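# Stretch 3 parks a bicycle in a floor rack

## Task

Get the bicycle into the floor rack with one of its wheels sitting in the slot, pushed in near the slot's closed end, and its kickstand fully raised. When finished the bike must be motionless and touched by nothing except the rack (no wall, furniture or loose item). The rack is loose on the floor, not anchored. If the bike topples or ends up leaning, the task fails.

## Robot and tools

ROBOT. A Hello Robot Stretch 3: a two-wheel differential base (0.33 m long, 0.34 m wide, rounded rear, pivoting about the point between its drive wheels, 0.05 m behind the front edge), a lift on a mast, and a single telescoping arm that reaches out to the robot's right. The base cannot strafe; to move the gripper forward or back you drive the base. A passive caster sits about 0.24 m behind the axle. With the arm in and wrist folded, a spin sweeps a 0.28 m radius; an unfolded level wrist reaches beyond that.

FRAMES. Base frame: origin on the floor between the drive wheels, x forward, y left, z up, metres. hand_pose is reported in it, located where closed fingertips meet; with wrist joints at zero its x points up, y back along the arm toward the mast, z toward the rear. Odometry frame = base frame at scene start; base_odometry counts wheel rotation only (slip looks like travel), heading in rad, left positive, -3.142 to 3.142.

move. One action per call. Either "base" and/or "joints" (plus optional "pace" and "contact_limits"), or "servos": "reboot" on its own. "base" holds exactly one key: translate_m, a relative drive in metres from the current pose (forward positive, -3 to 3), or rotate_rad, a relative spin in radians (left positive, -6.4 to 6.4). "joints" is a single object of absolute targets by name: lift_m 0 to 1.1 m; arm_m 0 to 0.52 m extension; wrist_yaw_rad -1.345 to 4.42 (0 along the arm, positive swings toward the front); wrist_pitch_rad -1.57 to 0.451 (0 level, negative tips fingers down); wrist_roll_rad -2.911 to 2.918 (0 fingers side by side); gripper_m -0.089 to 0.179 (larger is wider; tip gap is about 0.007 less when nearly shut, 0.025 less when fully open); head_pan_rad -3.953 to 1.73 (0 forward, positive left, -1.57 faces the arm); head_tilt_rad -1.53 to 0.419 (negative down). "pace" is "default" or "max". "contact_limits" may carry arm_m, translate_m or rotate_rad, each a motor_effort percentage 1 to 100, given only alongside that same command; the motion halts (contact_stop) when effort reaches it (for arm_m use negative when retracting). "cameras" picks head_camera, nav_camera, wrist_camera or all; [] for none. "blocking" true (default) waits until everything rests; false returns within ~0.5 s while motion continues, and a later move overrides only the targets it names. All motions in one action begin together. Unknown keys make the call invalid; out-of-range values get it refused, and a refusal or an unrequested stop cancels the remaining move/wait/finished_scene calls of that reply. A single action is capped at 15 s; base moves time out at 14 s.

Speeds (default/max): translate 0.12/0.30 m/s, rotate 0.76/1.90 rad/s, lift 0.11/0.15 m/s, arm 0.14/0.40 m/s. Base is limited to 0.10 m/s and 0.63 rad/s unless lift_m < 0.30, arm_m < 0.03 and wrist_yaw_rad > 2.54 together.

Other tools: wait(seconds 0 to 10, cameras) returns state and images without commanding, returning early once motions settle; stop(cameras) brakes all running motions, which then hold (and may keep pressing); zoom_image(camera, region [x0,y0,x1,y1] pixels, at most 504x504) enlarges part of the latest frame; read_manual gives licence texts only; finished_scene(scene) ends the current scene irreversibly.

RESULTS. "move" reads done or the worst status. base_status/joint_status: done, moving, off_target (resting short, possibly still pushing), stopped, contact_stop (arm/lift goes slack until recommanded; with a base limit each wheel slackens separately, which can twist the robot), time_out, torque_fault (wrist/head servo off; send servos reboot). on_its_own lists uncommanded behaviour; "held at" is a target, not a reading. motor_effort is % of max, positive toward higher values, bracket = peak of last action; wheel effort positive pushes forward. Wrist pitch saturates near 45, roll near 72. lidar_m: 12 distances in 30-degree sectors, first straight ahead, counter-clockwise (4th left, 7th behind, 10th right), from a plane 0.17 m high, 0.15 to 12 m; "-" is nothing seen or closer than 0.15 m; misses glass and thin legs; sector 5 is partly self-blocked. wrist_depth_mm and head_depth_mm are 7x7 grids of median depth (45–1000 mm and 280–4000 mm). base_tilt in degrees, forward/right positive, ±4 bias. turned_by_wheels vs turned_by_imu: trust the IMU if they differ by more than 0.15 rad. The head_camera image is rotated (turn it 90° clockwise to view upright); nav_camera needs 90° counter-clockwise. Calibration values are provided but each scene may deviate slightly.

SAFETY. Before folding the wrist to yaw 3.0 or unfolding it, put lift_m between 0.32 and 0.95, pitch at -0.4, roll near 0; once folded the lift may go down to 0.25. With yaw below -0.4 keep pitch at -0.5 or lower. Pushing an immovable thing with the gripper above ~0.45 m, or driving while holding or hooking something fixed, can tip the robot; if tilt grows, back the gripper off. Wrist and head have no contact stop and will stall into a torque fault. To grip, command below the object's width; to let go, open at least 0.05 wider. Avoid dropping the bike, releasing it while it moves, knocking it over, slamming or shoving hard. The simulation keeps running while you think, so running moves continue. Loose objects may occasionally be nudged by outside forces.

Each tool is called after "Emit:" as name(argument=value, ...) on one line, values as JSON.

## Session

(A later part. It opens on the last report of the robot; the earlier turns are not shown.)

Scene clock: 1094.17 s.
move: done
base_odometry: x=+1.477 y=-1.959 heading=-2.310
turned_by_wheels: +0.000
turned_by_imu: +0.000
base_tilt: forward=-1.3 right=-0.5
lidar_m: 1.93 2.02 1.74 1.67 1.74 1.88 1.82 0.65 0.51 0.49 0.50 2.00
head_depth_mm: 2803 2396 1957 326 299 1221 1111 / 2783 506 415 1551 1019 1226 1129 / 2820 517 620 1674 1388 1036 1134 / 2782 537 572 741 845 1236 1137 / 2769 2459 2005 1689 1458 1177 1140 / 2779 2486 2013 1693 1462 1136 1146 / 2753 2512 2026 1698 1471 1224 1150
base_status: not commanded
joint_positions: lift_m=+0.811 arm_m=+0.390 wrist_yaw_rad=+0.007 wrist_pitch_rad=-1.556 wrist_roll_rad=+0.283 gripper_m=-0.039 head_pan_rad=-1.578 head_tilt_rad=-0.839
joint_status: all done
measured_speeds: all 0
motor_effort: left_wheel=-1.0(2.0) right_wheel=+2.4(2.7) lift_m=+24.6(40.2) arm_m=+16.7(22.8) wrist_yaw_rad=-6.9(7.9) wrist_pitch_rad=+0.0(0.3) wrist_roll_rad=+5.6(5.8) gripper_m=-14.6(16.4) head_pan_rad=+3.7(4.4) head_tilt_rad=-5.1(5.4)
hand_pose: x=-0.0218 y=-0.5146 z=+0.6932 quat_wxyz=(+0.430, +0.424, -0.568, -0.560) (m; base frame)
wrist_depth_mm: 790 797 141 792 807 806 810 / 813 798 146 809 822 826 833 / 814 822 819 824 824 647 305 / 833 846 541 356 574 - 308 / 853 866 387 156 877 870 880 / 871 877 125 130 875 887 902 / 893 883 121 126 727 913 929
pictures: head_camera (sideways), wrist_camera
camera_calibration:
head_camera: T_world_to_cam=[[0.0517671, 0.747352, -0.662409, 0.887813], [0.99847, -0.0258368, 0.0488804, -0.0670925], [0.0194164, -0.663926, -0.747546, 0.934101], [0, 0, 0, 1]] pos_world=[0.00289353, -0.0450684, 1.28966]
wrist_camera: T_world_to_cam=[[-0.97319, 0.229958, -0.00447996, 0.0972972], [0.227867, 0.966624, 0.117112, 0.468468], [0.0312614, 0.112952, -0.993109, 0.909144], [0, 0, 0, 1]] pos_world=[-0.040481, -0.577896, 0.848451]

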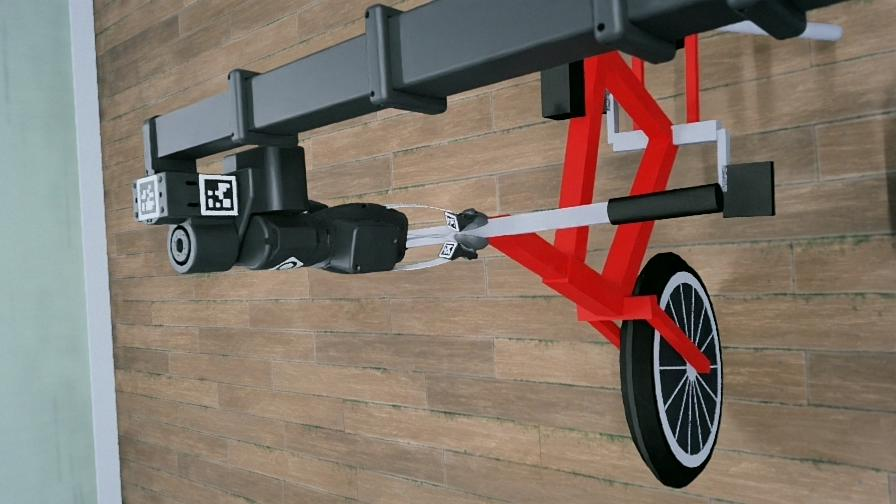

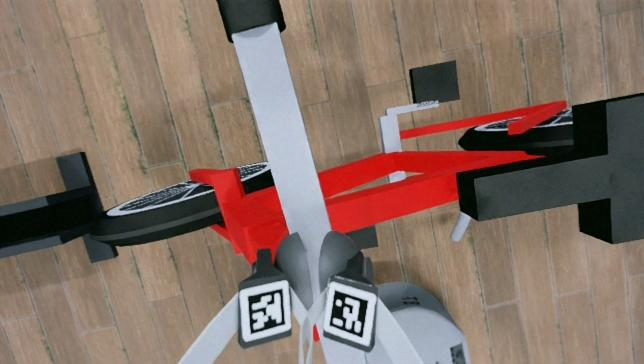

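Emit:
move(joints={"arm_m": 0.428, "lift_m": 0.812, "head_pan_rad": -1.2, "head_tilt_rad": -0.75}, cameras=["wrist_camera", "head_camera", "nav_camera"])

Scene clock: 1098.80 s.
move: done
base_odometry: x=+1.477 y=-1.959 heading=-2.310
turned_by_wheels: +0.000
turned_by_imu: +0.000
base_tilt: forward=-1.3 right=-0.4
lidar_m: 1.93 2.00 1.73 1.68 1.74 1.89 1.82 0.66 0.50 0.49 0.51 2.00
head_depth_mm: 2643 2807 2123 703 1445 1050 1097 / 2701 2844 2210 1801 1488 934 1119 / 2777 2864 2223 1811 1526 1020 1163 / 2875 2925 2243 1825 1537 1073 1169 / 2968 2946 2268 1833 1538 1256 1172 / 3043 2980 2273 1844 1547 1293 1174 / 2856 2856 2300 1856 1548 1289 1177
base_status: not commanded
joint_positions: lift_m=+0.812 arm_m=+0.428 wrist_yaw_rad=+0.006 wrist_pitch_rad=-1.554 wrist_roll_rad=+0.287 gripper_m=-0.039 head_pan_rad=-1.208 head_tilt_rad=-0.754
joint_status: all done
measured_speeds: all 0
motor_effort: left_wheel=-1.0(1.7) right_wheel=+2.1(2.5) lift_m=+33.7(37.6) arm_m=+16.2(21.9) wrist_yaw_rad=-5.6(8.6) wrist_pitch_rad=+0.0(0.4) wrist_roll_rad=+4.1(5.9) gripper_m=-14.9(15.2) head_pan_rad=+4.0(7.6) head_tilt_rad=+1.9(3.7)
hand_pose: x=-0.0218 y=-0.5530 z=+0.6941 quat_wxyz=(+0.429, +0.422, -0.569, -0.561) (m; base frame)
wrist_depth_mm: 783 784 787 796 793 803 804 / 815 812 807 808 804 814 831 / 813 828 820 823 827 840 307 / 837 841 817 162 603 - 307 / 759 879 424 153 876 882 327 / 873 874 125 130 884 907 889 / 896 892 122 126 748 911 924
pictures: head_camera (sideways), nav_camera (sideways), wrist_camera
camera_calibration:
head_camera: T_world_to_cam=[[-0.200879, 0.6604, -0.723546, 0.969025], [0.938838, 0.340668, 0.0502866, -0.068565], [0.279698, -0.669191, -0.688442, 0.855645], [0, 0, 0, 1]] pos_world=[0.0197054, -0.0439965, 1.29364]
nav_camera: T_world_to_cam=[[0.247951, -0.642122, 0.725397, -0.901829], [-0.918471, -0.393955, -0.0347829, 0.103439], [0.308109, -0.657631, -0.687452, 0.848872], [0, 0, 0, 1]] pos_world=[0.0570699, 0.0199113, 1.24134]
wrist_camera: T_world_to_cam=[[-0.971833, 0.23562, -0.00492016, 0.109629], [0.23349, 0.965462, 0.115606, 0.506], [0.0319894, 0.111201, -0.993283, 0.913564], [0, 0, 0, 1]] pos_world=[-0.040829, -0.615944, 0.84947]

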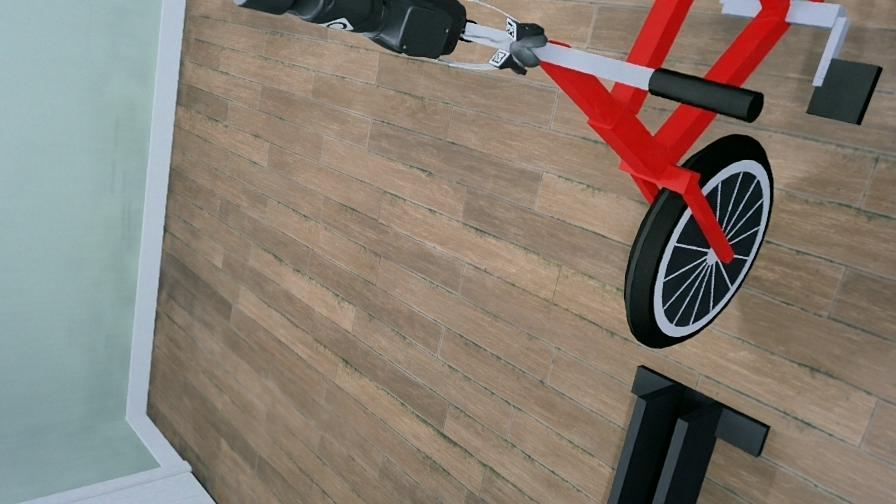

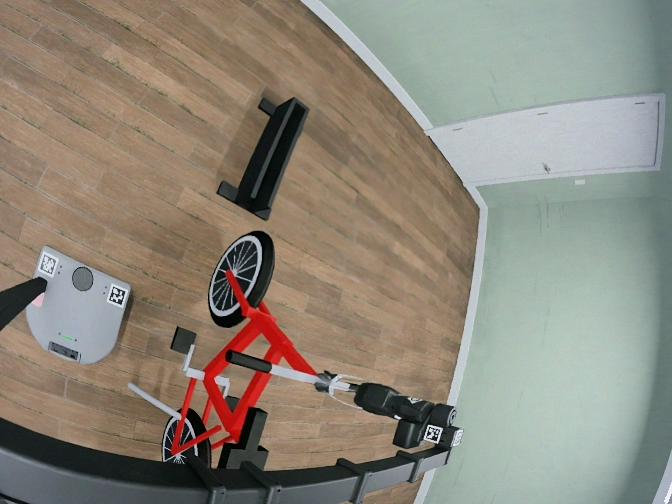

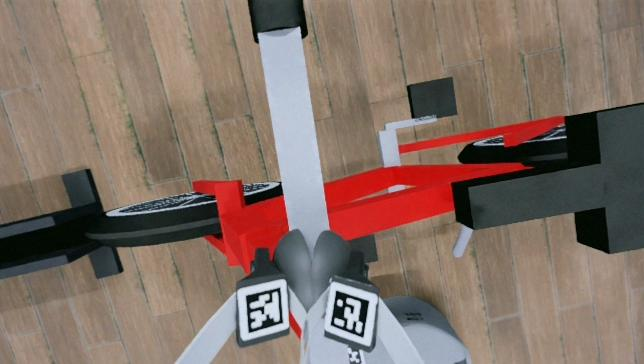

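Emit:
move(joints={"wrist_roll_rad": 0.1}, cameras=[])

Emit:
move(base={"translate_m": 0.06}, joints={"arm_m": 0.42}, cameras=["wrist_camera", "head_camera"])

Emit:
zoom_image(camera="head_camera", region=[560, 100, 820, 500])

Scene clock: 1110.53 s.
move: done
base_odometry: x=+1.477 y=-1.959 heading=-2.310
turned_by_wheels: +0.000
turned_by_imu: +0.000
base_tilt: forward=-1.4 right=-0.4
lidar_m: 1.93 2.01 1.73 1.67 1.74 1.88 1.82 0.66 0.51 0.49 0.51 2.01
head_depth_mm: 2610 2791 2137 712 1453 1055 1099 / 2729 2878 2228 1800 1493 945 1117 / 2777 2900 2224 1813 1530 1021 1162 / 2887 2920 2240 1827 1540 1072 1165 / 2943 2944 2248 1828 1538 1253 1166 / 3047 2976 2272 1844 1547 1291 1175 / 2853 2888 2289 1853 1551 1291 1175
base_status: not commanded
joint_positions: lift_m=+0.812 arm_m=+0.428 wrist_yaw_rad=+0.002 wrist_pitch_rad=-1.552 wrist_roll_rad=+0.108 gripper_m=-0.039 head_pan_rad=-1.208 head_tilt_rad=-0.754
joint_status: all done
measured_speeds: all 0
motor_effort: left_wheel=-1.7(1.8) right_wheel=+2.2(2.3) lift_m=+33.7(33.9) arm_m=+14.4(15.7) wrist_yaw_rad=-1.3(5.0) wrist_pitch_rad=-0.6(0.7) wrist_roll_rad=-2.8(3.2) gripper_m=-14.9(15.4) head_pan_rad=+4.6(4.7) head_tilt_rad=+2.5(2.5)
hand_pose: x=-0.0217 y=-0.5535 z=+0.6941 quat_wxyz=(+0.477, +0.468, -0.530, -0.521) (m; base frame)
wrist_depth_mm: 780 791 795 154 813 804 799 / 801 804 835 815 824 815 829 / 811 832 819 835 827 841 832 / 840 838 586 533 650 649 310 / 844 863 419 153 861 - 315 / 874 886 125 130 879 908 320 / 876 864 122 126 905 910 937
pictures: none
No camera images: "cameras" was empty.

Scene clock: 1112.23 s.
move: done
base_odometry: x=+1.437 y=-2.004 heading=-2.310
turned_by_wheels: +0.000
turned_by_imu: +0.000
base_tilt: forward=-1.3 right=-0.5
lidar_m: 1.87 1.95 1.73 1.67 1.74 1.94 1.88 0.66 0.51 0.49 0.51 1.94
head_depth_mm: 2646 2791 2132 642 1419 1003 1098 / 2701 2858 2210 1804 1487 938 1117 / 2770 2891 2224 1805 1524 1009 1166 / 2866 2897 2248 1813 1542 1073 1161 / 2962 2961 2247 1831 1542 1252 1169 / 3091 2959 2269 1845 1550 1266 1171 / 2787 2825 2291 1838 1558 1298 1176
base_status: done
joint_positions: lift_m=+0.812 arm_m=+0.420 wrist_yaw_rad=-0.001 wrist_pitch_rad=-1.555 wrist_roll_rad=+0.107 gripper_m=-0.039 head_pan_rad=-1.208 head_tilt_rad=-0.754
joint_status: all done
measured_speeds: all 0
motor_effort: left_wheel=+2.3(6.7) right_wheel=+0.1(11.9) lift_m=+30.2(33.6) arm_m=-14.5(21.6) wrist_yaw_rad=+0.9(2.6) wrist_pitch_rad=+0.0(2.2) wrist_roll_rad=-2.4(3.1) gripper_m=-12.3(15.3) head_pan_rad=+3.9(4.7) head_tilt_rad=+2.1(2.4)
hand_pose: x=-0.0216 y=-0.5450 z=+0.6941 quat_wxyz=(+0.476, +0.468, -0.530, -0.522) (m; base frame)
wrist_depth_mm: 798 791 791 153 817 809 811 / 800 807 818 156 827 808 825 / 832 836 833 158 845 846 856 / 832 831 452 161 645 625 311 / 846 869 321 152 880 - 314 / 874 880 124 128 906 900 319 / 889 898 121 126 861 916 919
pictures: head_camera (sideways), wrist_camera
camera_calibration:
head_camera: T_world_to_cam=[[-0.200917, 0.66026, -0.723663, 0.969178], [0.938793, 0.340792, 0.050289, -0.0685679], [0.279823, -0.669266, -0.688318, 0.855484], [0, 0, 0, 1]] pos_world=[0.0197114, -0.0439961, 1.29365]
wrist_camera: T_world_to_cam=[[-0.997909, 0.0645926, -0.00213666, 0.0121788], [0.0639153, 0.991262, 0.11539, 0.508798], [0.00957131, 0.115012, -0.993318, 0.9143], [0, 0, 0, 1]] pos_world=[-0.0291177, -0.610294, 0.849506]

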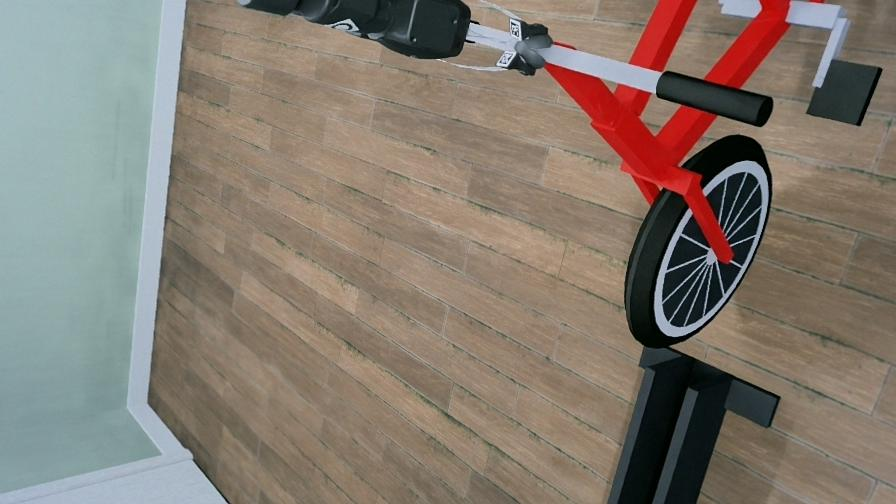

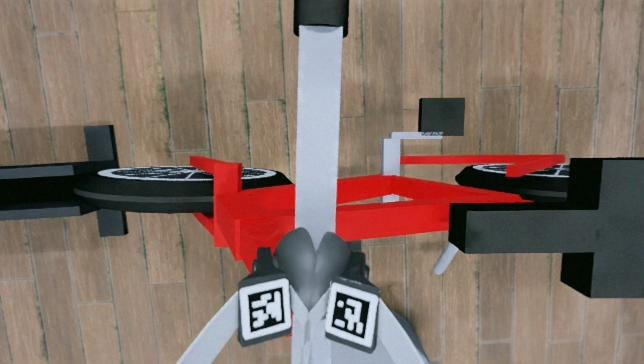

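Scaled by 1.260 from the camera's 896x504 image, which has a finer 1280x720 frame.

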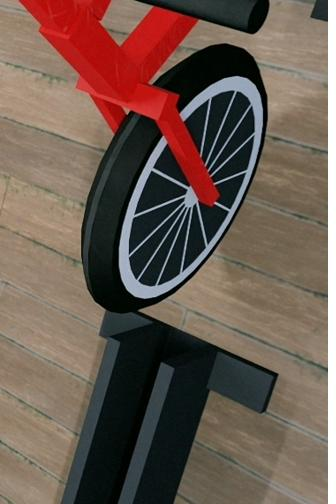

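Emit:
move(joints={"wrist_roll_rad": -0.08}, cameras=[])

Emit:
move(base={"translate_m": 0.04}, joints={"arm_m": 0.411}, cameras=["wrist_camera", "head_camera"])

Emit:
zoom_image(camera="head_camera", region=[560, 100, 820, 500])

Scene clock: 1126.87 s.
move: done
base_odometry: x=+1.437 y=-2.004 heading=-2.310
turned_by_wheels: +0.000
turned_by_imu: +0.000
base_tilt: forward=-1.3 right=-0.4
lidar_m: 1.87 1.95 1.73 1.67 1.74 1.94 1.88 0.66 0.51 0.49 0.51 1.95
head_depth_mm: 2644 2814 2126 645 1420 1003 1098 / 2701 2868 2209 1811 1489 941 1120 / 2801 2915 2248 1805 1524 1011 1155 / 2861 2923 2244 1822 1530 1070 1162 / 2976 2913 2250 1835 1547 1256 1168 / 3065 2980 2299 1850 1544 1265 1172 / 2771 2821 2288 1839 1558 1292 1176
base_status: not commanded
joint_positions: lift_m=+0.812 arm_m=+0.420 wrist_yaw_rad=-0.002 wrist_pitch_rad=-1.555 wrist_roll_rad=-0.064 gripper_m=-0.039 head_pan_rad=-1.208 head_tilt_rad=-0.754
joint_status: all done
measured_speeds: all 0
motor_effort: left_wheel=+0.8(1.2) right_wheel=+0.0(0.3) lift_m=+21.9(23.6) arm_m=-13.7(14.0) wrist_yaw_rad=+1.4(2.7) wrist_pitch_rad=-0.3(0.3) wrist_roll_rad=-5.6(6.1) gripper_m=-11.8(12.5) head_pan_rad=+3.8(4.5) head_tilt_rad=+2.1(2.2)
hand_pose: x=-0.0216 y=-0.5450 z=+0.6941 quat_wxyz=(+0.519, +0.511, -0.488, -0.481) (m; base frame)
wrist_depth_mm: 794 784 787 151 805 813 809 / 798 808 820 154 811 812 826 / 815 829 827 157 807 845 832 / 834 840 442 159 838 853 857 / 848 859 293 151 668 - 315 / 877 881 124 131 888 897 320 / 905 896 121 126 911 902 330
pictures: none
No camera images: "cameras" was empty.

Scene clock: 1128.30 s.
move: done
base_odometry: x=+1.410 y=-2.033 heading=-2.310
turned_by_wheels: +0.000
turned_by_imu: +0.000
base_tilt: forward=-1.3 right=-0.5
lidar_m: 1.83 1.90 1.73 1.67 1.74 1.99 1.92 0.66 0.51 0.49 0.51 1.90
head_depth_mm: 2618 2798 2121 633 1422 1007 1100 / 2701 2845 2218 1809 1506 942 1097 / 2783 2889 2239 1811 1526 1014 1162 / 2871 2940 2256 1816 1531 1059 1166 / 2978 2933 2267 1823 1543 1193 1168 / 3030 2970 2273 1843 1548 1268 1178 / 2681 2762 2303 1848 1557 1294 1179
base_status: done
joint_positions: lift_m=+0.812 arm_m=+0.411 wrist_yaw_rad=-0.003 wrist_pitch_rad=-1.556 wrist_roll_rad=-0.067 gripper_m=-0.039 head_pan_rad=-1.208 head_tilt_rad=-0.754
joint_status: all done
measured_speeds: translate_m=+0.000 rotate_rad=-0.001 lift_m=+0.000 arm_m=+0.000 wrist_yaw_rad=+0.000 wrist_pitch_rad=+0.000 wrist_roll_rad=+0.000 head_pan_rad=+0.000 head_tilt_rad=+0.000
motor_effort: left_wheel=+3.1(6.8) right_wheel=-3.9(11.5) lift_m=+18.5(22.0) arm_m=-12.4(20.0) wrist_yaw_rad=+2.4(3.4) wrist_pitch_rad=-0.1(0.5) wrist_roll_rad=-4.7(5.6) gripper_m=-11.3(12.6) head_pan_rad=+4.3(4.8) head_tilt_rad=+1.8(2.3)
hand_pose: x=-0.0216 y=-0.5357 z=+0.6941 quat_wxyz=(+0.520, +0.512, -0.487, -0.481) (m; base frame)
wrist_depth_mm: 776 789 797 148 798 801 811 / 797 816 822 151 821 819 827 / 808 822 830 155 824 837 850 / 838 845 438 159 644 839 858 / 850 863 292 155 - - 315 / 884 886 125 131 885 900 322 / 900 891 121 125 897 914 330
pictures: head_camera (sideways), wrist_camera
camera_calibration:
head_camera: T_world_to_cam=[[-0.20093, 0.660254, -0.723665, 0.96918], [0.938785, 0.340813, 0.0502891, -0.0685679], [0.279838, -0.669262, -0.688317, 0.855481], [0, 0, 0, 1]] pos_world=[0.0197123, -0.0439959, 1.29365]
wrist_camera: T_world_to_cam=[[-0.994301, -0.106605, 0.000415464, -0.0817599], [-0.105827, 0.987503, 0.116784, 0.49294], [-0.01286, 0.116075, -0.993157, 0.913229], [0, 0, 0, 1]] pos_world=[-0.0173835, -0.601499, 0.849446]

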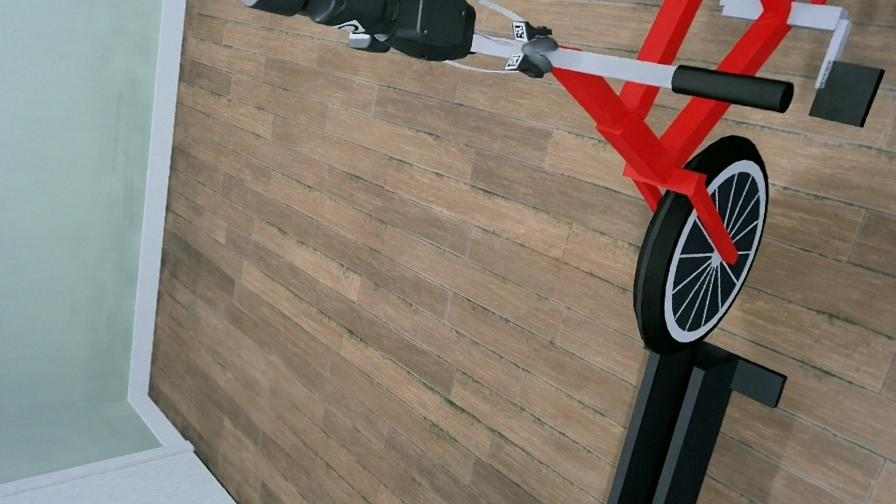

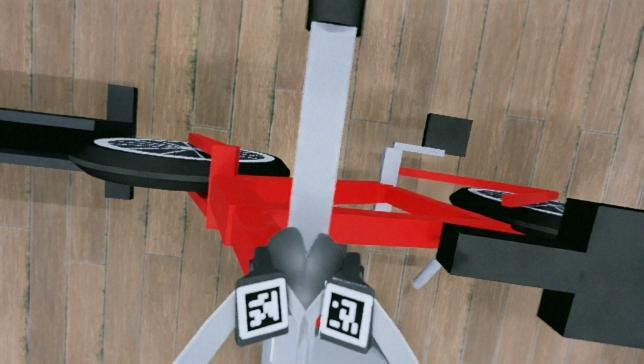

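Scaled by 1.260 from the camera's 896x504 image, which has a finer 1280x720 frame.

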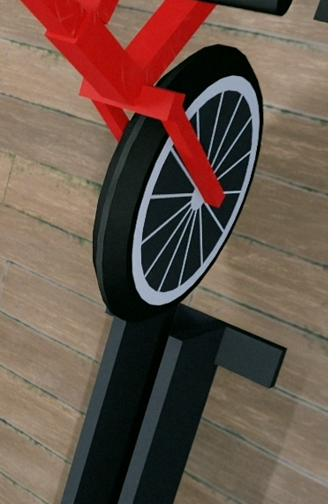

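Emit:
move(joints={"wrist_roll_rad": -0.27}, cameras=[])

Emit:
move(base={"translate_m": -0.15}, joints={"arm_m": 0.422}, cameras=["wrist_camera", "head_camera"])

Scene clock: 1153.80 s.
move: done
base_odometry: x=+1.410 y=-2.033 heading=-2.310
turned_by_wheels: +0.000
turned_by_imu: +0.000
base_tilt: forward=-1.4 right=-0.4
lidar_m: 1.83 1.91 1.73 1.67 1.74 1.98 1.91 0.66 0.52 0.52 0.52 1.90
head_depth_mm: 2621 2811 2116 632 748 827 1098 / 2693 2845 2211 1759 1516 1070 1138 / 2787 2907 2225 1807 1513 1014 1159 / 2872 2926 2246 1817 1543 1044 1163 / 2991 2936 2253 1845 1540 1152 1169 / 3017 2978 2279 1832 1553 1265 1178 / 2721 2762 2279 1853 1550 1296 1179
base_status: not commanded
joint_positions: lift_m=+0.812 arm_m=+0.411 wrist_yaw_rad=-0.003 wrist_pitch_rad=-1.556 wrist_roll_rad=-0.262 gripper_m=-0.039 head_pan_rad=-1.208 head_tilt_rad=-0.754
joint_status: all done
measured_speeds: all 0
motor_effort: left_wheel=-0.5(0.9) right_wheel=+0.4(0.7) lift_m=+11.8(11.8) arm_m=+5.5(5.8) wrist_yaw_rad=+2.0(5.0) wrist_pitch_rad=-0.2(0.2) wrist_roll_rad=-3.0(7.5) gripper_m=-10.4(11.3) head_pan_rad=+3.8(4.7) head_tilt_rad=+2.0(2.5)
hand_pose: x=-0.0215 y=-0.5357 z=+0.6941 quat_wxyz=(+0.564, +0.556, -0.434, -0.429) (m; base frame)
wrist_depth_mm: 796 800 808 138 799 800 799 / 784 807 796 144 830 834 819 / 831 817 822 149 837 849 843 / 848 840 434 154 654 860 852 / 844 864 853 153 625 671 884 / 870 867 124 132 893 - 324 / 907 882 121 126 902 897 328
pictures: none
No camera images: "cameras" was empty.

Scene clock: 1156.43 s.
move: done
base_odometry: x=+1.511 y=-1.922 heading=-2.311
turned_by_wheels: +0.000
turned_by_imu: -0.001
base_tilt: forward=-1.3 right=-0.5
lidar_m: 1.98 2.07 1.74 1.67 1.74 1.83 1.77 0.65 0.51 0.54 0.54 2.06
head_depth_mm: 2630 2785 2117 683 774 975 1114 / 2692 2869 2223 1761 1515 1240 1123 / 2777 2916 2230 1815 1523 1066 1162 / 2858 2912 2240 1815 1538 1147 1170 / 2968 2931 2261 1828 1536 1258 1171 / 3068 2987 2275 1840 1553 1333 1173 / 2946 2852 2280 1860 1556 1294 1182
base_status: done
joint_positions: lift_m=+0.812 arm_m=+0.422 wrist_yaw_rad=-0.002 wrist_pitch_rad=-1.556 wrist_roll_rad=-0.264 gripper_m=-0.039 head_pan_rad=-1.208 head_tilt_rad=-0.754
joint_status: all done
measured_speeds: all 0
motor_effort: left_wheel=-3.6(6.5) right_wheel=+3.1(13.8) lift_m=+12.6(13.2) arm_m=+12.5(18.7) wrist_yaw_rad=+2.0(4.4) wrist_pitch_rad=+0.1(0.3) wrist_roll_rad=-2.2(3.1) gripper_m=-10.4(11.5) head_pan_rad=+4.0(5.2) head_tilt_rad=+2.0(2.3)
hand_pose: x=-0.0216 y=-0.5467 z=+0.6941 quat_wxyz=(+0.565, +0.557, -0.433, -0.428) (m; base frame)
wrist_depth_mm: 786 795 800 135 802 801 813 / 795 816 808 140 820 827 836 / 832 818 573 146 840 844 833 / 844 855 406 152 845 859 858 / 874 866 852 154 619 869 870 / 885 860 125 133 877 - 332 / 904 912 121 125 912 898 330
pictures: head_camera (sideways), wrist_camera
camera_calibration:
head_camera: T_world_to_cam=[[-0.200913, 0.660209, -0.723711, 0.96924], [0.938784, 0.340816, 0.05029, -0.0685691], [0.279854, -0.669305, -0.688268, 0.855418], [0, 0, 0, 1]] pos_world=[0.0197125, -0.0439964, 1.29366]
wrist_camera: T_world_to_cam=[[-0.953996, -0.299805, 0.00308655, -0.189538], [-0.297378, 0.947485, 0.117637, 0.477221], [-0.0381927, 0.111307, -0.993052, 0.911273], [0, 0, 0, 1]] pos_world=[-0.00409978, -0.610415, 0.849388]

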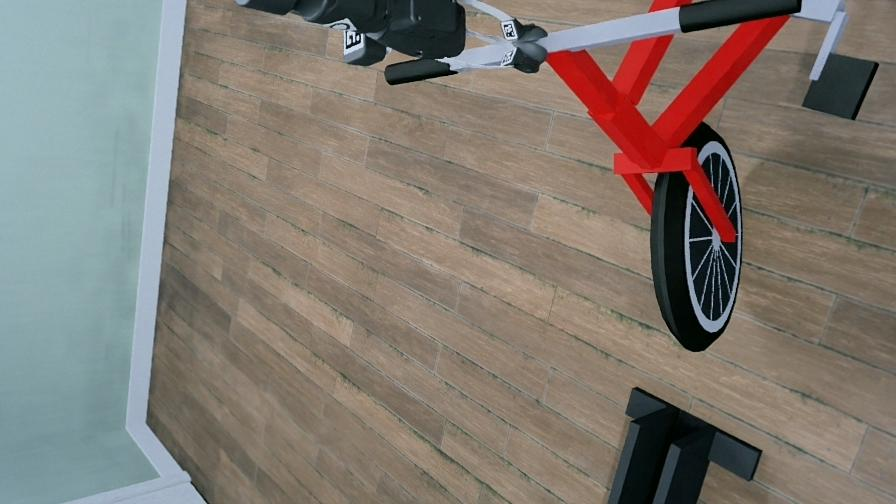

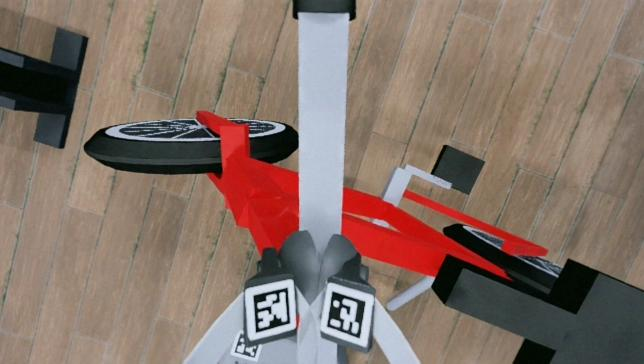

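Emit:
move(base={"translate_m": -0.08}, joints={"arm_m": 0.434}, cameras=[])

Emit:
move(joints={"wrist_roll_rad": 0.18}, cameras=["wrist_camera"])

Scene clock: 1165.20 s.
move: done
base_odometry: x=+1.565 y=-1.863 heading=-2.311
turned_by_wheels: +0.000
turned_by_imu: +0.000
base_tilt: forward=-1.3 right=-0.5
lidar_m: 2.06 2.14 1.73 1.67 1.74 1.75 1.69 0.64 0.51 0.56 0.56 2.14
head_depth_mm: 2635 2828 688 688 845 978 1113 / 2695 2869 2215 1756 1489 1248 1117 / 2782 2882 2213 1806 1531 1128 1158 / 2860 2930 2246 1818 1532 1117 1169 / 2981 2943 2267 1835 1545 1261 1169 / 3077 2965 2270 1847 1549 1331 1178 / 3056 2986 2294 1849 1554 1317 1178
base_status: done
joint_positions: lift_m=+0.812 arm_m=+0.434 wrist_yaw_rad=-0.001 wrist_pitch_rad=-1.556 wrist_roll_rad=-0.265 gripper_m=-0.039 head_pan_rad=-1.208 head_tilt_rad=-0.754
joint_status: all done
measured_speeds: all 0
motor_effort: left_wheel=-0.8(9.3) right_wheel=-1.6(13.6) lift_m=+14.9(15.7) arm_m=+5.2(21.4) wrist_yaw_rad=+0.8(3.3) wrist_pitch_rad=+0.1(0.4) wrist_roll_rad=-1.8(2.7) gripper_m=-10.7(11.9) head_pan_rad=+3.7(4.9) head_tilt_rad=+1.3(2.5)
hand_pose: x=-0.0216 y=-0.5587 z=+0.6941 quat_wxyz=(+0.566, +0.557, -0.433, -0.427) (m; base frame)
wrist_depth_mm: 795 797 794 132 805 811 821 / 816 812 813 813 825 828 839 / 813 823 468 825 836 838 845 / 846 846 429 562 834 858 849 / 852 854 856 153 618 876 888 / 873 885 124 130 887 555 360 / 885 907 121 123 900 906 330
pictures: none
No camera images: "cameras" was empty.

Scene clock: 1166.17 s.
move: done
base_odometry: x=+1.565 y=-1.863 heading=-2.311
turned_by_wheels: +0.000
turned_by_imu: +0.000
base_tilt: forward=-1.3 right=-0.5
lidar_m: 2.06 2.14 1.74 1.67 1.74 1.75 1.69 0.64 0.51 0.56 0.56 2.13
head_depth_mm: 2637 2801 2124 702 761 840 1098 / 2692 2836 2199 1793 1492 1241 1117 / 2770 2894 2229 1805 1529 1099 1161 / 2861 2909 2253 1820 1536 1175 1163 / 2962 2942 2271 1834 1547 1259 1170 / 3065 2967 2271 1842 1544 1337 1175 / 3038 2992 2293 1853 1561 1309 1175
base_status: not commanded
joint_positions: lift_m=+0.812 arm_m=+0.434 wrist_yaw_rad=+0.004 wrist_pitch_rad=-1.556 wrist_roll_rad=+0.161 gripper_m=-0.039 head_pan_rad=-1.208 head_tilt_rad=-0.754
joint_status: all done
measured_speeds: all 0
motor_effort: left_wheel=-1.1(1.6) right_wheel=-1.6(1.8) lift_m=+15.7(15.7) arm_m=-1.4(6.0) wrist_yaw_rad=-4.7(4.7) wrist_pitch_rad=+0.0(0.3) wrist_roll_rad=+6.0(7.4) gripper_m=-10.7(11.6) head_pan_rad=+4.5(4.7) head_tilt_rad=+2.1(2.5)
hand_pose: x=-0.0217 y=-0.5587 z=+0.6941 quat_wxyz=(+0.463, +0.456, -0.541, -0.534) (m; base frame)
wrist_depth_mm: 789 791 136 800 801 813 803 / 814 804 802 815 814 821 805 / 824 828 833 816 838 833 822 / 825 835 436 154 635 646 324 / 852 867 577 154 869 - 314 / 867 874 126 130 892 897 323 / 901 885 121 126 775 903 913
pictures: wrist_camera
camera_calibration:
wrist_camera: T_world_to_cam=[[-0.993517, 0.113648, -0.0028149, 0.0409295], [0.112545, 0.986762, 0.11677, 0.519937], [0.0160483, 0.115696, -0.993155, 0.916298], [0, 0, 0, 1]] pos_world=[-0.0325571, -0.623718, 0.849428]

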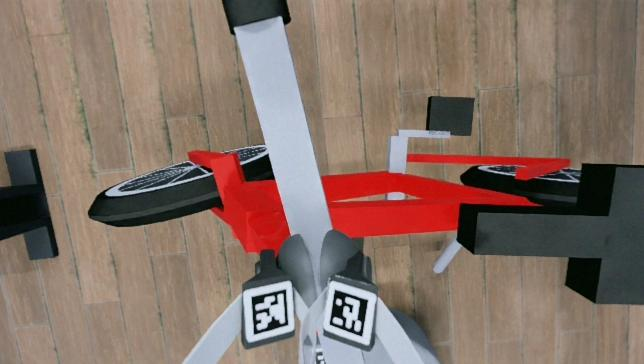

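Emit:
move(joints={"wrist_roll_rad": 0.36}, cameras=[])

Emit:
move(base={"translate_m": 0.07}, cameras=["wrist_camera", "head_camera"])

Scene clock: 1173.00 s.
move: done
base_odometry: x=+1.565 y=-1.863 heading=-2.311
turned_by_wheels: +0.000
turned_by_imu: +0.000
base_tilt: forward=-1.3 right=-0.5
lidar_m: 2.06 2.15 1.73 1.67 1.74 1.75 1.68 0.64 0.50 0.53 0.56 2.15
head_depth_mm: 2615 2805 2123 685 1450 1009 1115 / 2712 2848 2210 1802 870 974 1102 / 2771 2900 2230 1819 1523 1089 1163 / 2859 2897 2235 1820 1532 1230 1166 / 2989 2939 2257 1830 1540 1306 1174 / 3058 2959 2280 1852 1545 1333 1171 / 3010 2978 2280 1861 1553 1309 1176
base_status: not commanded
joint_positions: lift_m=+0.812 arm_m=+0.434 wrist_yaw_rad=+0.005 wrist_pitch_rad=-1.556 wrist_roll_rad=+0.348 gripper_m=-0.039 head_pan_rad=-1.208 head_tilt_rad=-0.754
joint_status: all done
measured_speeds: all 0
motor_effort: left_wheel=-0.6(1.8) right_wheel=-1.5(1.7) lift_m=+17.1(18.1) arm_m=-13.2(15.2) wrist_yaw_rad=-4.3(6.0) wrist_pitch_rad=+0.2(0.2) wrist_roll_rad=+3.8(8.6) gripper_m=-11.0(11.1) head_pan_rad=+4.0(4.6) head_tilt_rad=+1.9(2.4)
hand_pose: x=-0.0217 y=-0.5586 z=+0.6941 quat_wxyz=(+0.410, +0.404, -0.582, -0.574) (m; base frame)
wrist_depth_mm: 794 798 798 798 792 807 804 / 801 807 812 800 813 826 830 / 830 817 834 829 826 685 315 / 837 837 457 364 559 - 306 / 859 875 349 158 870 880 315 / 875 878 125 132 882 880 893 / 892 899 122 127 741 902 925
pictures: none
No camera images: "cameras" was empty.

Scene clock: 1174.80 s.
move: done
base_odometry: x=+1.517 y=-1.915 heading=-2.310
turned_by_wheels: +0.000
turned_by_imu: +0.000
base_tilt: forward=-1.3 right=-0.5
lidar_m: 1.99 2.07 1.73 1.67 1.74 1.82 1.76 0.65 0.51 0.54 0.57 2.06
head_depth_mm: 2618 2790 2144 701 1454 1022 1132 / 2723 2866 2216 1807 1425 970 1120 / 2784 2897 2227 1807 1528 1103 1161 / 2867 2914 2240 1823 1534 1251 1167 / 2975 2937 2264 1836 1544 1304 1168 / 3090 2975 2285 1843 1551 1335 1178 / 2973 2908 2288 1862 1552 1298 1177
base_status: done
joint_positions: lift_m=+0.812 arm_m=+0.434 wrist_yaw_rad=+0.003 wrist_pitch_rad=-1.556 wrist_roll_rad=+0.348 gripper_m=-0.039 head_pan_rad=-1.208 head_tilt_rad=-0.754
joint_status: not commanded
measured_speeds: all 0
motor_effort: left_wheel=+2.7(8.2) right_wheel=+0.3(12.4) lift_m=+18.3(18.8) arm_m=-10.4(13.8) wrist_yaw_rad=-2.9(5.8) wrist_pitch_rad=+0.1(0.3) wrist_roll_rad=+3.9(4.0) gripper_m=-10.2(11.4) head_pan_rad=+3.6(4.6) head_tilt_rad=+1.7(2.4)
hand_pose: x=-0.0217 y=-0.5586 z=+0.6941 quat_wxyz=(+0.410, +0.404, -0.582, -0.574) (m; base frame)
wrist_depth_mm: 783 781 795 787 799 807 814 / 802 809 823 803 808 823 821 / 822 822 833 825 826 764 318 / 840 842 527 157 587 - 310 / 857 845 335 156 884 874 335 / 881 874 126 130 875 908 888 / 894 910 121 126 739 906 930
pictures: head_camera (sideways), wrist_camera
camera_calibration:
head_camera: T_world_to_cam=[[-0.200925, 0.66019, -0.723725, 0.969259], [0.938775, 0.340841, 0.0502903, -0.0685695], [0.279877, -0.669311, -0.688253, 0.855398], [0, 0, 0, 1]] pos_world=[0.0197137, -0.0439962, 1.29366]
wrist_camera: T_world_to_cam=[[-0.954924, 0.296802, -0.00540113, 0.14587], [0.294155, 0.948542, 0.117219, 0.502139], [0.0399141, 0.110347, -0.993091, 0.913775], [0, 0, 0, 1]] pos_world=[-0.0448849, -0.620427, 0.849389]

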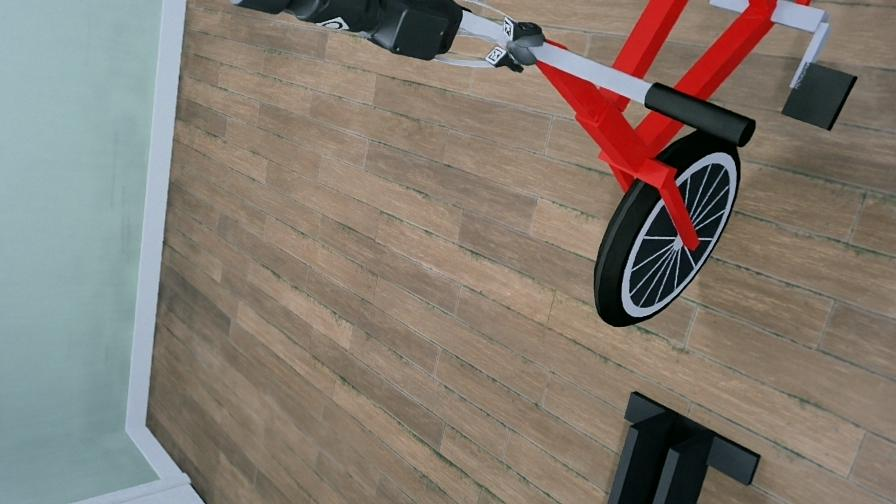

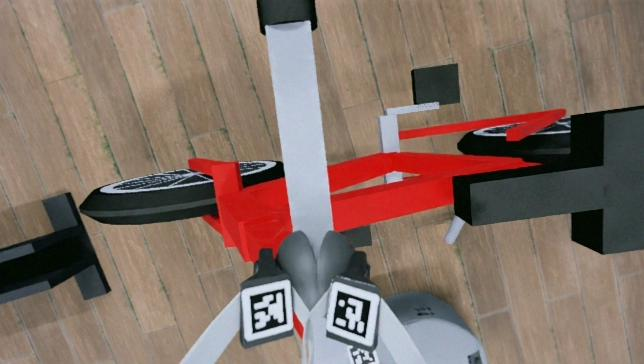

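Emit:
move(joints={"wrist_roll_rad": -0.15}, cameras=["wrist_camera"])

Scene clock: 1186.60 s.
move: done
base_odometry: x=+1.517 y=-1.915 heading=-2.310
turned_by_wheels: +0.000
turned_by_imu: +0.000
base_tilt: forward=-1.4 right=-0.5
lidar_m: 1.99 2.07 1.73 1.67 1.74 1.82 1.76 0.65 0.52 0.57 0.57 2.07
head_depth_mm: 2620 2824 2017 709 840 842 1116 / 2709 2860 2217 1794 1425 1240 1119 / 2759 2890 2223 1820 1524 1150 1163 / 2890 2925 2257 1811 1537 1196 1166 / 3002 2958 2262 1835 1543 1282 1172 / 3052 2989 2273 1848 1547 1340 1177 / 2972 2895 2281 1855 1561 1297 1179
base_status: not commanded
joint_positions: lift_m=+0.812 arm_m=+0.434 wrist_yaw_rad=-0.002 wrist_pitch_rad=-1.556 wrist_roll_rad=-0.144 gripper_m=-0.039 head_pan_rad=-1.208 head_tilt_rad=-0.754
joint_status: all done
measured_speeds: all 0
motor_effort: left_wheel=+1.8(2.8) right_wheel=+0.3(0.4) lift_m=+20.9(20.9) arm_m=-3.8(5.6) wrist_yaw_rad=+1.7(3.3) wrist_pitch_rad=+0.2(0.4) wrist_roll_rad=-2.3(6.6) gripper_m=-10.8(11.4) head_pan_rad=+4.0(4.6) head_tilt_rad=+1.5(2.5)
hand_pose: x=-0.0216 y=-0.5587 z=+0.6941 quat_wxyz=(+0.538, +0.530, -0.466, -0.460) (m; base frame)
wrist_depth_mm: 789 795 789 134 806 805 813 / 798 816 816 139 822 824 834 / 829 814 507 146 829 850 854 / 832 842 373 152 842 860 867 / 855 868 856 154 562 628 875 / 874 881 125 131 897 - 323 / 898 889 120 126 911 904 328
pictures: wrist_camera
camera_calibration:
wrist_camera: T_world_to_cam=[[-0.983039, -0.18339, 0.0014504, -0.127584], [-0.181958, 0.976293, 0.117229, 0.507401], [-0.0229147, 0.114977, -0.993104, 0.91502], [0, 0, 0, 1]] pos_world=[-0.0121264, -0.623976, 0.849413]

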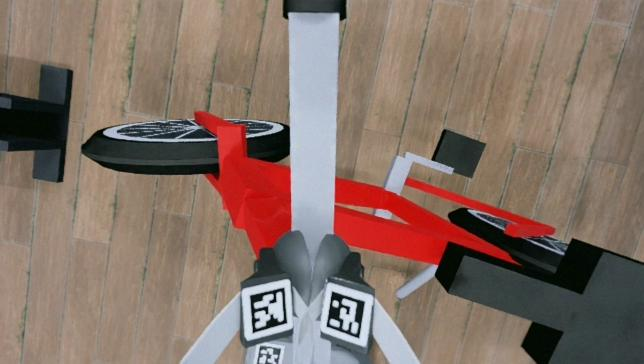

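Emit:
move(joints={"wrist_roll_rad": -0.22}, cameras=[])

Emit:
move(base={"translate_m": 0.09}, joints={"arm_m": 0.42}, cameras=["wrist_camera", "head_camera"])

Scene clock: 1195.20 s.
move: done
base_odometry: x=+1.517 y=-1.915 heading=-2.310
turned_by_wheels: +0.000
turned_by_imu: +0.000
base_tilt: forward=-1.3 right=-0.5
lidar_m: 1.99 2.07 1.73 1.67 1.74 1.83 1.76 0.65 0.51 0.57 0.57 2.06
head_depth_mm: 2604 2777 2011 679 1421 841 1115 / 2707 2856 2212 1811 1423 1242 1117 / 2787 2903 2235 1814 1531 1144 1159 / 2870 2908 2231 1827 1534 1196 1164 / 2991 2969 2274 1841 1546 1285 1164 / 3069 2971 2274 1837 1544 1331 1178 / 2973 2907 2277 1852 1554 1296 1181
base_status: not commanded
joint_positions: lift_m=+0.812 arm_m=+0.434 wrist_yaw_rad=-0.002 wrist_pitch_rad=-1.556 wrist_roll_rad=-0.210 gripper_m=-0.039 head_pan_rad=-1.208 head_tilt_rad=-0.754
joint_status: all done
measured_speeds: all 0
motor_effort: left_wheel=+2.1(2.4) right_wheel=+0.2(0.4) lift_m=+22.4(23.0) arm_m=+2.2(2.9) wrist_yaw_rad=+2.1(2.9) wrist_pitch_rad=+0.2(0.3) wrist_roll_rad=-3.4(3.9) gripper_m=-10.0(11.3) head_pan_rad=+4.0(4.8) head_tilt_rad=+2.0(2.2)
hand_pose: x=-0.0216 y=-0.5587 z=+0.6941 quat_wxyz=(+0.553, +0.545, -0.448, -0.443) (m; base frame)
wrist_depth_mm: 791 796 789 133 793 804 820 / 789 809 816 139 813 821 830 / 821 818 554 146 839 826 839 / 836 836 331 152 676 865 868 / 864 860 870 153 589 672 874 / 875 876 124 131 880 - 324 / 902 899 119 125 907 906 327
pictures: none
No camera images: "cameras" was empty.

Scene clock: 1197.20 s.
move: done
base_odometry: x=+1.457 y=-1.981 heading=-2.310
turned_by_wheels: +0.000
turned_by_imu: +0.001
base_tilt: forward=-1.4 right=-0.5
lidar_m: 1.90 1.98 1.74 1.67 1.74 1.91 1.85 0.66 0.52 0.55 0.55 1.97
head_depth_mm: 2595 2798 2127 663 837 838 1100 / 2706 2847 2205 1797 1518 1247 1119 / 2758 2904 2229 1816 1524 1091 1162 / 2853 2914 2234 1825 1527 1100 1163 / 2966 2939 2257 1833 1540 1254 1170 / 3058 2992 2273 1849 1552 1282 1176 / 2811 2855 2301 1854 1551 1294 1181
base_status: done
joint_positions: lift_m=+0.812 arm_m=+0.420 wrist_yaw_rad=-0.002 wrist_pitch_rad=-1.556 wrist_roll_rad=-0.216 gripper_m=-0.039 head_pan_rad=-1.208 head_tilt_rad=-0.754
joint_status: all done
measured_speeds: all 0
motor_effort: left_wheel=+1.5(5.8) right_wheel=+0.2(13.4) lift_m=+23.0(23.9) arm_m=+2.7(18.4) wrist_yaw_rad=+2.3(3.4) wrist_pitch_rad=+0.1(0.3) wrist_roll_rad=-1.6(3.7) gripper_m=-10.1(11.5) head_pan_rad=+4.4(4.4) head_tilt_rad=+2.1(2.4)
hand_pose: x=-0.0216 y=-0.5446 z=+0.6941 quat_wxyz=(+0.554, +0.546, -0.447, -0.441) (m; base frame)
wrist_depth_mm: 788 787 794 137 803 815 817 / 803 817 804 803 822 820 823 / 828 813 479 826 834 847 834 / 838 845 392 543 654 858 862 / 846 855 855 153 574 656 871 / 857 874 125 131 886 - 325 / 898 905 119 126 909 906 327
pictures: head_camera (sideways), wrist_camera
camera_calibration:
head_camera: T_world_to_cam=[[-0.20093, 0.660184, -0.723729, 0.969264], [0.938771, 0.340851, 0.0502904, -0.0685696], [0.279885, -0.669312, -0.688249, 0.855393], [0, 0, 0, 1]] pos_world=[0.0197142, -0.0439961, 1.29366]
wrist_camera: T_world_to_cam=[[-0.967207, -0.253979, 0.00240475, -0.163777], [-0.251945, 0.960574, 0.117565, 0.483391], [-0.0321689, 0.113104, -0.993062, 0.912158], [0, 0, 0, 1]] pos_world=[-0.00727515, -0.609097, 0.849394]

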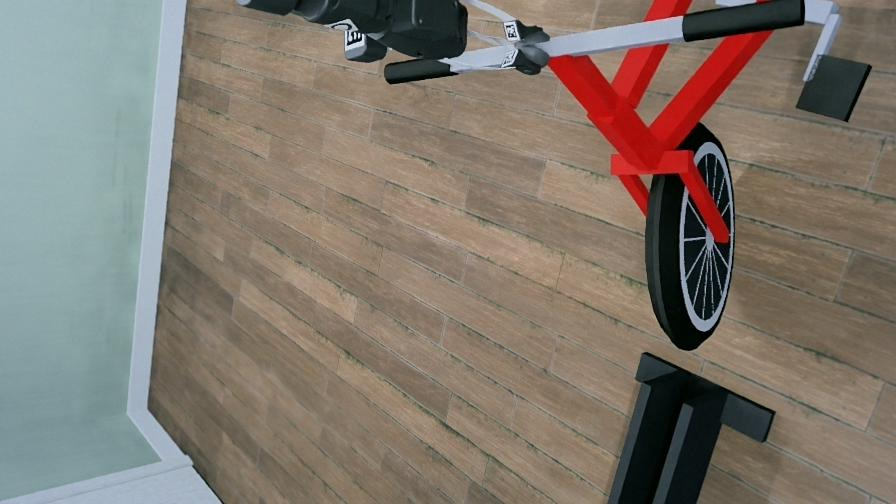

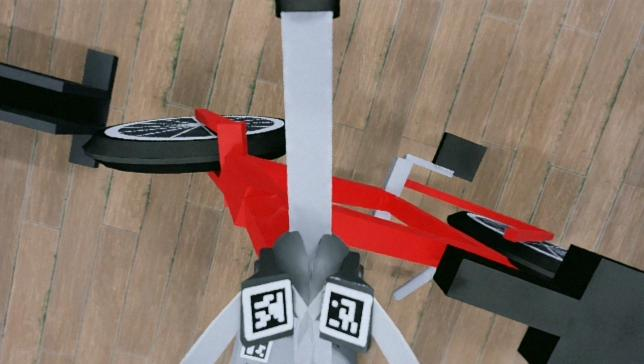

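Emit:
move(base={"translate_m": 0.05}, joints={"arm_m": 0.412, "wrist_roll_rad": -0.25}, cameras=[])

Emit:
move(joints={"wrist_roll_rad": 0.15}, cameras=["wrist_camera", "head_camera"])

Scene clock: 1203.90 s.
move: done
base_odometry: x=+1.423 y=-2.018 heading=-2.310
turned_by_wheels: +0.000
turned_by_imu: +0.001
base_tilt: forward=-1.4 right=-0.5
lidar_m: 1.85 1.93 1.73 1.67 1.74 1.97 1.90 0.66 0.53 0.54 0.54 1.92
head_depth_mm: 2617 2809 2118 634 752 828 1113 / 2692 2869 2209 1763 1523 1243 1121 / 2778 2915 2219 1820 1529 1053 1160 / 2857 2918 2254 1830 1532 1134 1160 / 2985 2932 2266 1837 1541 1261 1172 / 3076 3001 2288 1843 1538 1266 1172 / 2745 2793 2286 1855 1556 1295 1184
base_status: done
joint_positions: lift_m=+0.812 arm_m=+0.412 wrist_yaw_rad=-0.001 wrist_pitch_rad=-1.556 wrist_roll_rad=-0.246 gripper_m=-0.039 head_pan_rad=-1.208 head_tilt_rad=-0.754
joint_status: all done
measured_speeds: translate_m=+0.000 rotate_rad=-0.001 lift_m=+0.000 arm_m=+0.000 wrist_yaw_rad=+0.000 wrist_pitch_rad=+0.000 wrist_roll_rad=+0.000 head_pan_rad=+0.000 head_tilt_rad=+0.000
motor_effort: left_wheel=+3.1(7.7) right_wheel=-2.0(14.0) lift_m=+25.5(26.0) arm_m=+3.5(15.0) wrist_yaw_rad=-0.1(2.2) wrist_pitch_rad=+0.0(0.4) wrist_roll_rad=-1.3(2.5) gripper_m=-11.2(11.6) head_pan_rad=+4.4(4.6) head_tilt_rad=+2.1(2.6)
hand_pose: x=-0.0216 y=-0.5366 z=+0.6942 quat_wxyz=(+0.562, +0.553, -0.438, -0.432) (m; base frame)
wrist_depth_mm: 799 790 796 132 801 806 810 / 798 816 803 819 820 831 822 / 823 730 481 819 832 841 838 / 851 858 346 537 854 861 858 / 849 870 852 153 563 652 894 / 872 862 125 130 893 - 323 / 888 887 119 126 920 925 328
pictures: none
No camera images: "cameras" was empty.

Scene clock: 1204.87 s.
move: done
base_odometry: x=+1.423 y=-2.018 heading=-2.311
turned_by_wheels: +0.000
turned_by_imu: +0.000
base_tilt: forward=-1.3 right=-0.5
lidar_m: 1.85 1.93 1.73 1.68 1.74 1.96 1.90 0.66 0.52 0.53 0.54 1.92
head_depth_mm: 2632 2825 2140 636 1422 825 1019 / 2712 2849 2219 1802 1516 1242 1121 / 2777 2899 2235 1816 1526 1043 1162 / 2882 2947 2247 1822 1527 1099 1167 / 2966 2964 2253 1830 1548 1255 1172 / 3067 2979 2277 1843 1551 1263 1176 / 2752 2781 2285 1841 1556 1290 1175
base_status: not commanded
joint_positions: lift_m=+0.812 arm_m=+0.412 wrist_yaw_rad=+0.004 wrist_pitch_rad=-1.556 wrist_roll_rad=+0.134 gripper_m=-0.039 head_pan_rad=-1.208 head_tilt_rad=-0.754
joint_status: all done
measured_speeds: translate_m=+0.000 rotate_rad=+0.000 lift_m=+0.000 arm_m=+0.001 wrist_yaw_rad=+0.000 wrist_pitch_rad=+0.000 wrist_roll_rad=+0.000 head_pan_rad=+0.000 head_tilt_rad=+0.000
motor_effort: left_wheel=+0.0(2.5) right_wheel=+2.3(3.1) lift_m=+23.8(26.0) arm_m=+17.6(17.6) wrist_yaw_rad=-2.2(4.5) wrist_pitch_rad=+0.1(0.4) wrist_roll_rad=+5.1(7.0) gripper_m=-11.1(11.8) head_pan_rad=+3.4(4.6) head_tilt_rad=+1.8(2.1)
hand_pose: x=-0.0217 y=-0.5366 z=+0.6942 quat_wxyz=(+0.470, +0.463, -0.535, -0.528) (m; base frame)
wrist_depth_mm: 796 791 137 796 802 802 812 / 797 814 808 812 822 840 839 / 819 827 810 829 822 833 838 / 827 668 434 509 614 618 310 / 848 860 852 155 872 - 318 / 883 880 125 129 881 899 889 / 893 903 121 126 745 910 901
pictures: head_camera (sideways), wrist_camera
camera_calibration:
head_camera: T_world_to_cam=[[-0.200924, 0.660164, -0.72375, 0.969291], [0.93877, 0.340854, 0.0502908, -0.0685701], [0.279893, -0.66933, -0.688227, 0.855365], [0, 0, 0, 1]] pos_world=[0.0197144, -0.0439963, 1.29366]
wrist_camera: T_world_to_cam=[[-0.996238, 0.0866275, -0.00241518, 0.0235927], [0.0857527, 0.989436, 0.116887, 0.498928], [0.0125153, 0.11624, -0.993142, 0.913962], [0, 0, 0, 1]] pos_world=[-0.030719, -0.60194, 0.849434]

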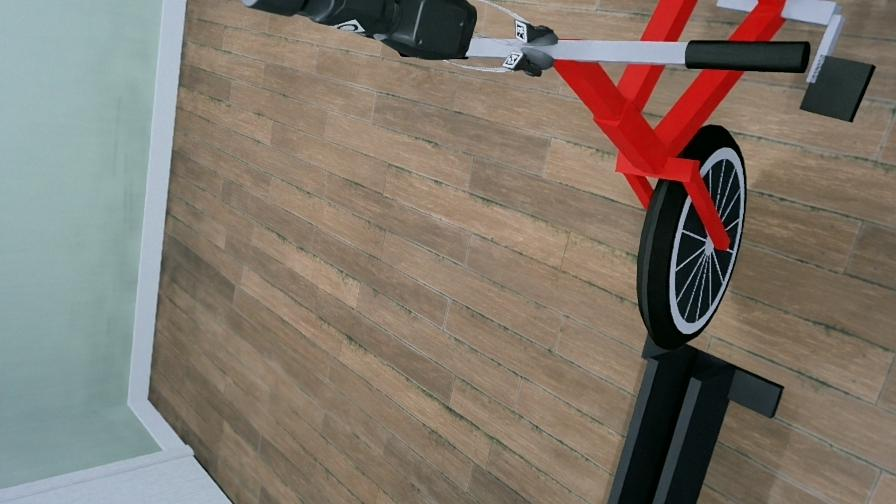

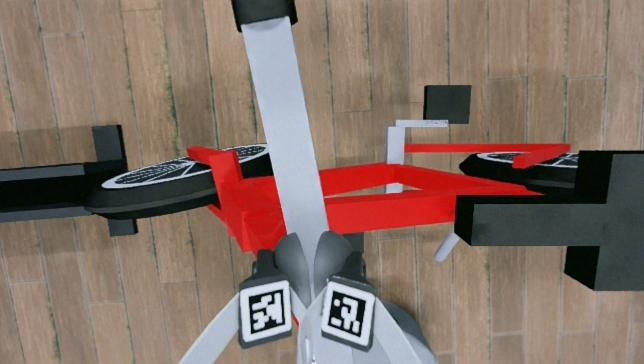

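Emit:
move(joints={"wrist_roll_rad": 0.26}, cameras=[])

Emit:
move(base={"translate_m": 0.05}, cameras=["wrist_camera", "head_camera"])

Emit:
zoom_image(camera="head_camera", region=[560, 100, 820, 500])

Scene clock: 1215.60 s.
move: done
base_odometry: x=+1.423 y=-2.018 heading=-2.311
turned_by_wheels: +0.000
turned_by_imu: +0.000
base_tilt: forward=-1.3 right=-0.5
lidar_m: 1.85 1.92 1.74 1.67 1.74 1.96 1.89 0.66 0.52 0.52 0.54 1.92
head_depth_mm: 2619 2796 2132 635 746 990 1096 / 2718 2882 2201 1813 1517 1038 1101 / 2811 2868 2236 1814 1530 1038 1161 / 2851 2940 2241 1825 1531 1109 1170 / 2955 2952 2276 1818 1543 1259 1167 / 3048 2977 2286 1851 1544 1264 1172 / 2745 2768 2281 1860 1555 1296 1174
base_status: not commanded
joint_positions: lift_m=+0.812 arm_m=+0.412 wrist_yaw_rad=+0.004 wrist_pitch_rad=-1.556 wrist_roll_rad=+0.243 gripper_m=-0.039 head_pan_rad=-1.208 head_tilt_rad=-0.754
joint_status: all done
measured_speeds: all 0
motor_effort: left_wheel=-0.4(0.8) right_wheel=+2.5(2.5) lift_m=+18.0(19.1) arm_m=+17.3(17.7) wrist_yaw_rad=-2.9(4.8) wrist_pitch_rad=+0.1(0.3) wrist_roll_rad=+5.7(6.8) gripper_m=-11.9(11.9) head_pan_rad=+3.8(4.5) head_tilt_rad=+1.8(2.3)
hand_pose: x=-0.0217 y=-0.5366 z=+0.6941 quat_wxyz=(+0.440, +0.434, -0.560, -0.552) (m; base frame)
wrist_depth_mm: 785 787 141 798 792 797 811 / 800 801 812 828 823 816 831 / 816 826 828 819 833 667 332 / 826 836 476 155 581 - 310 / 859 850 389 154 862 866 318 / 865 883 126 130 878 890 893 / 896 880 121 126 741 908 919
pictures: none
No camera images: "cameras" was empty.

Scene clock: 1217.17 s.
move: done
base_odometry: x=+1.389 y=-2.055 heading=-2.310
turned_by_wheels: +0.000
turned_by_imu: +0.000
base_tilt: forward=-1.3 right=-0.5
lidar_m: 1.80 1.88 1.73 1.67 1.74 2.02 1.95 0.67 0.53 0.52 0.54 1.87
head_depth_mm: 2626 2793 2109 636 1417 996 1097 / 2700 2808 2201 1798 1518 969 1100 / 2769 2888 2206 1814 1527 1037 1161 / 2903 2925 2232 1830 1541 1118 1163 / 2972 2959 2247 1831 1543 1256 1169 / 3006 2950 2265 1844 1548 1259 1169 / 2639 2744 2290 1870 1548 1292 1175
base_status: done
joint_positions: lift_m=+0.812 arm_m=+0.412 wrist_yaw_rad=+0.004 wrist_pitch_rad=-1.556 wrist_roll_rad=+0.244 gripper_m=-0.039 head_pan_rad=-1.208 head_tilt_rad=-0.754
joint_status: not commanded
measured_speeds: all 0
motor_effort: left_wheel=+2.9(6.8) right_wheel=-1.1(11.0) lift_m=+15.4(17.8) arm_m=+15.7(17.4) wrist_yaw_rad=-3.9(4.9) wrist_pitch_rad=-0.1(0.4) wrist_roll_rad=+4.9(5.8) gripper_m=-11.3(11.8) head_pan_rad=+4.1(4.7) head_tilt_rad=+1.8(2.8)
hand_pose: x=-0.0217 y=-0.5366 z=+0.6941 quat_wxyz=(+0.440, +0.433, -0.560, -0.552) (m; base frame)
wrist_depth_mm: 781 784 142 794 801 798 805 / 797 800 795 822 820 832 821 / 828 831 828 835 831 780 325 / 838 835 436 363 575 - 308 / 875 869 555 155 862 877 320 / 875 867 126 130 872 908 903 / 891 890 121 126 746 910 932
pictures: head_camera (sideways), wrist_camera
camera_calibration:
head_camera: T_world_to_cam=[[-0.200924, 0.660164, -0.72375, 0.96929], [0.93877, 0.340854, 0.0502908, -0.0685701], [0.279893, -0.66933, -0.688228, 0.855365], [0, 0, 0, 1]] pos_world=[0.0197144, -0.0439963, 1.29366]
wrist_camera: T_world_to_cam=[[-0.980748, 0.195237, -0.00394481, 0.0832624], [0.193444, 0.974107, 0.117022, 0.492944], [0.0266896, 0.114006, -0.993122, 0.913056], [0, 0, 0, 1]] pos_world=[-0.038067, -0.60053, 0.849419]

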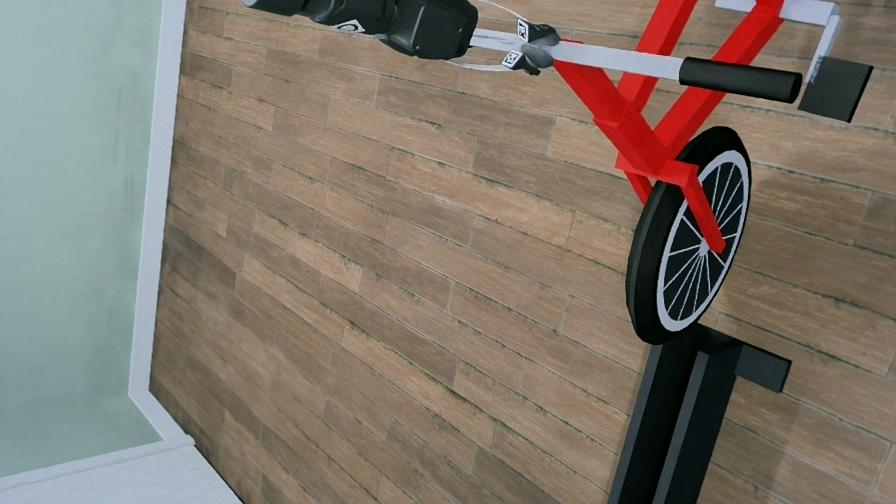

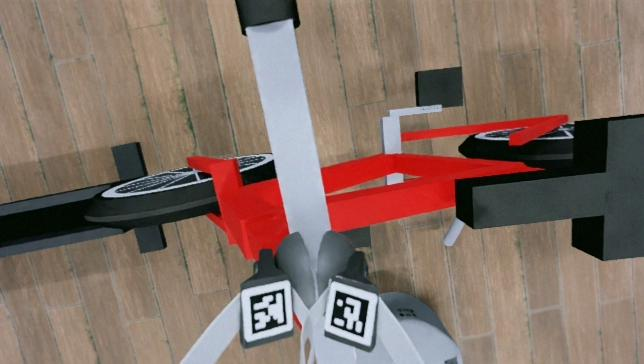

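Scaled by 1.260 from the camera's 896x504 image, which has a finer 1280x720 frame.

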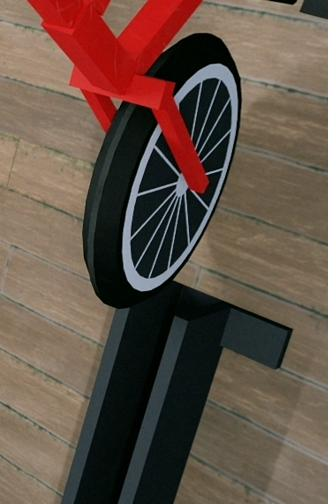

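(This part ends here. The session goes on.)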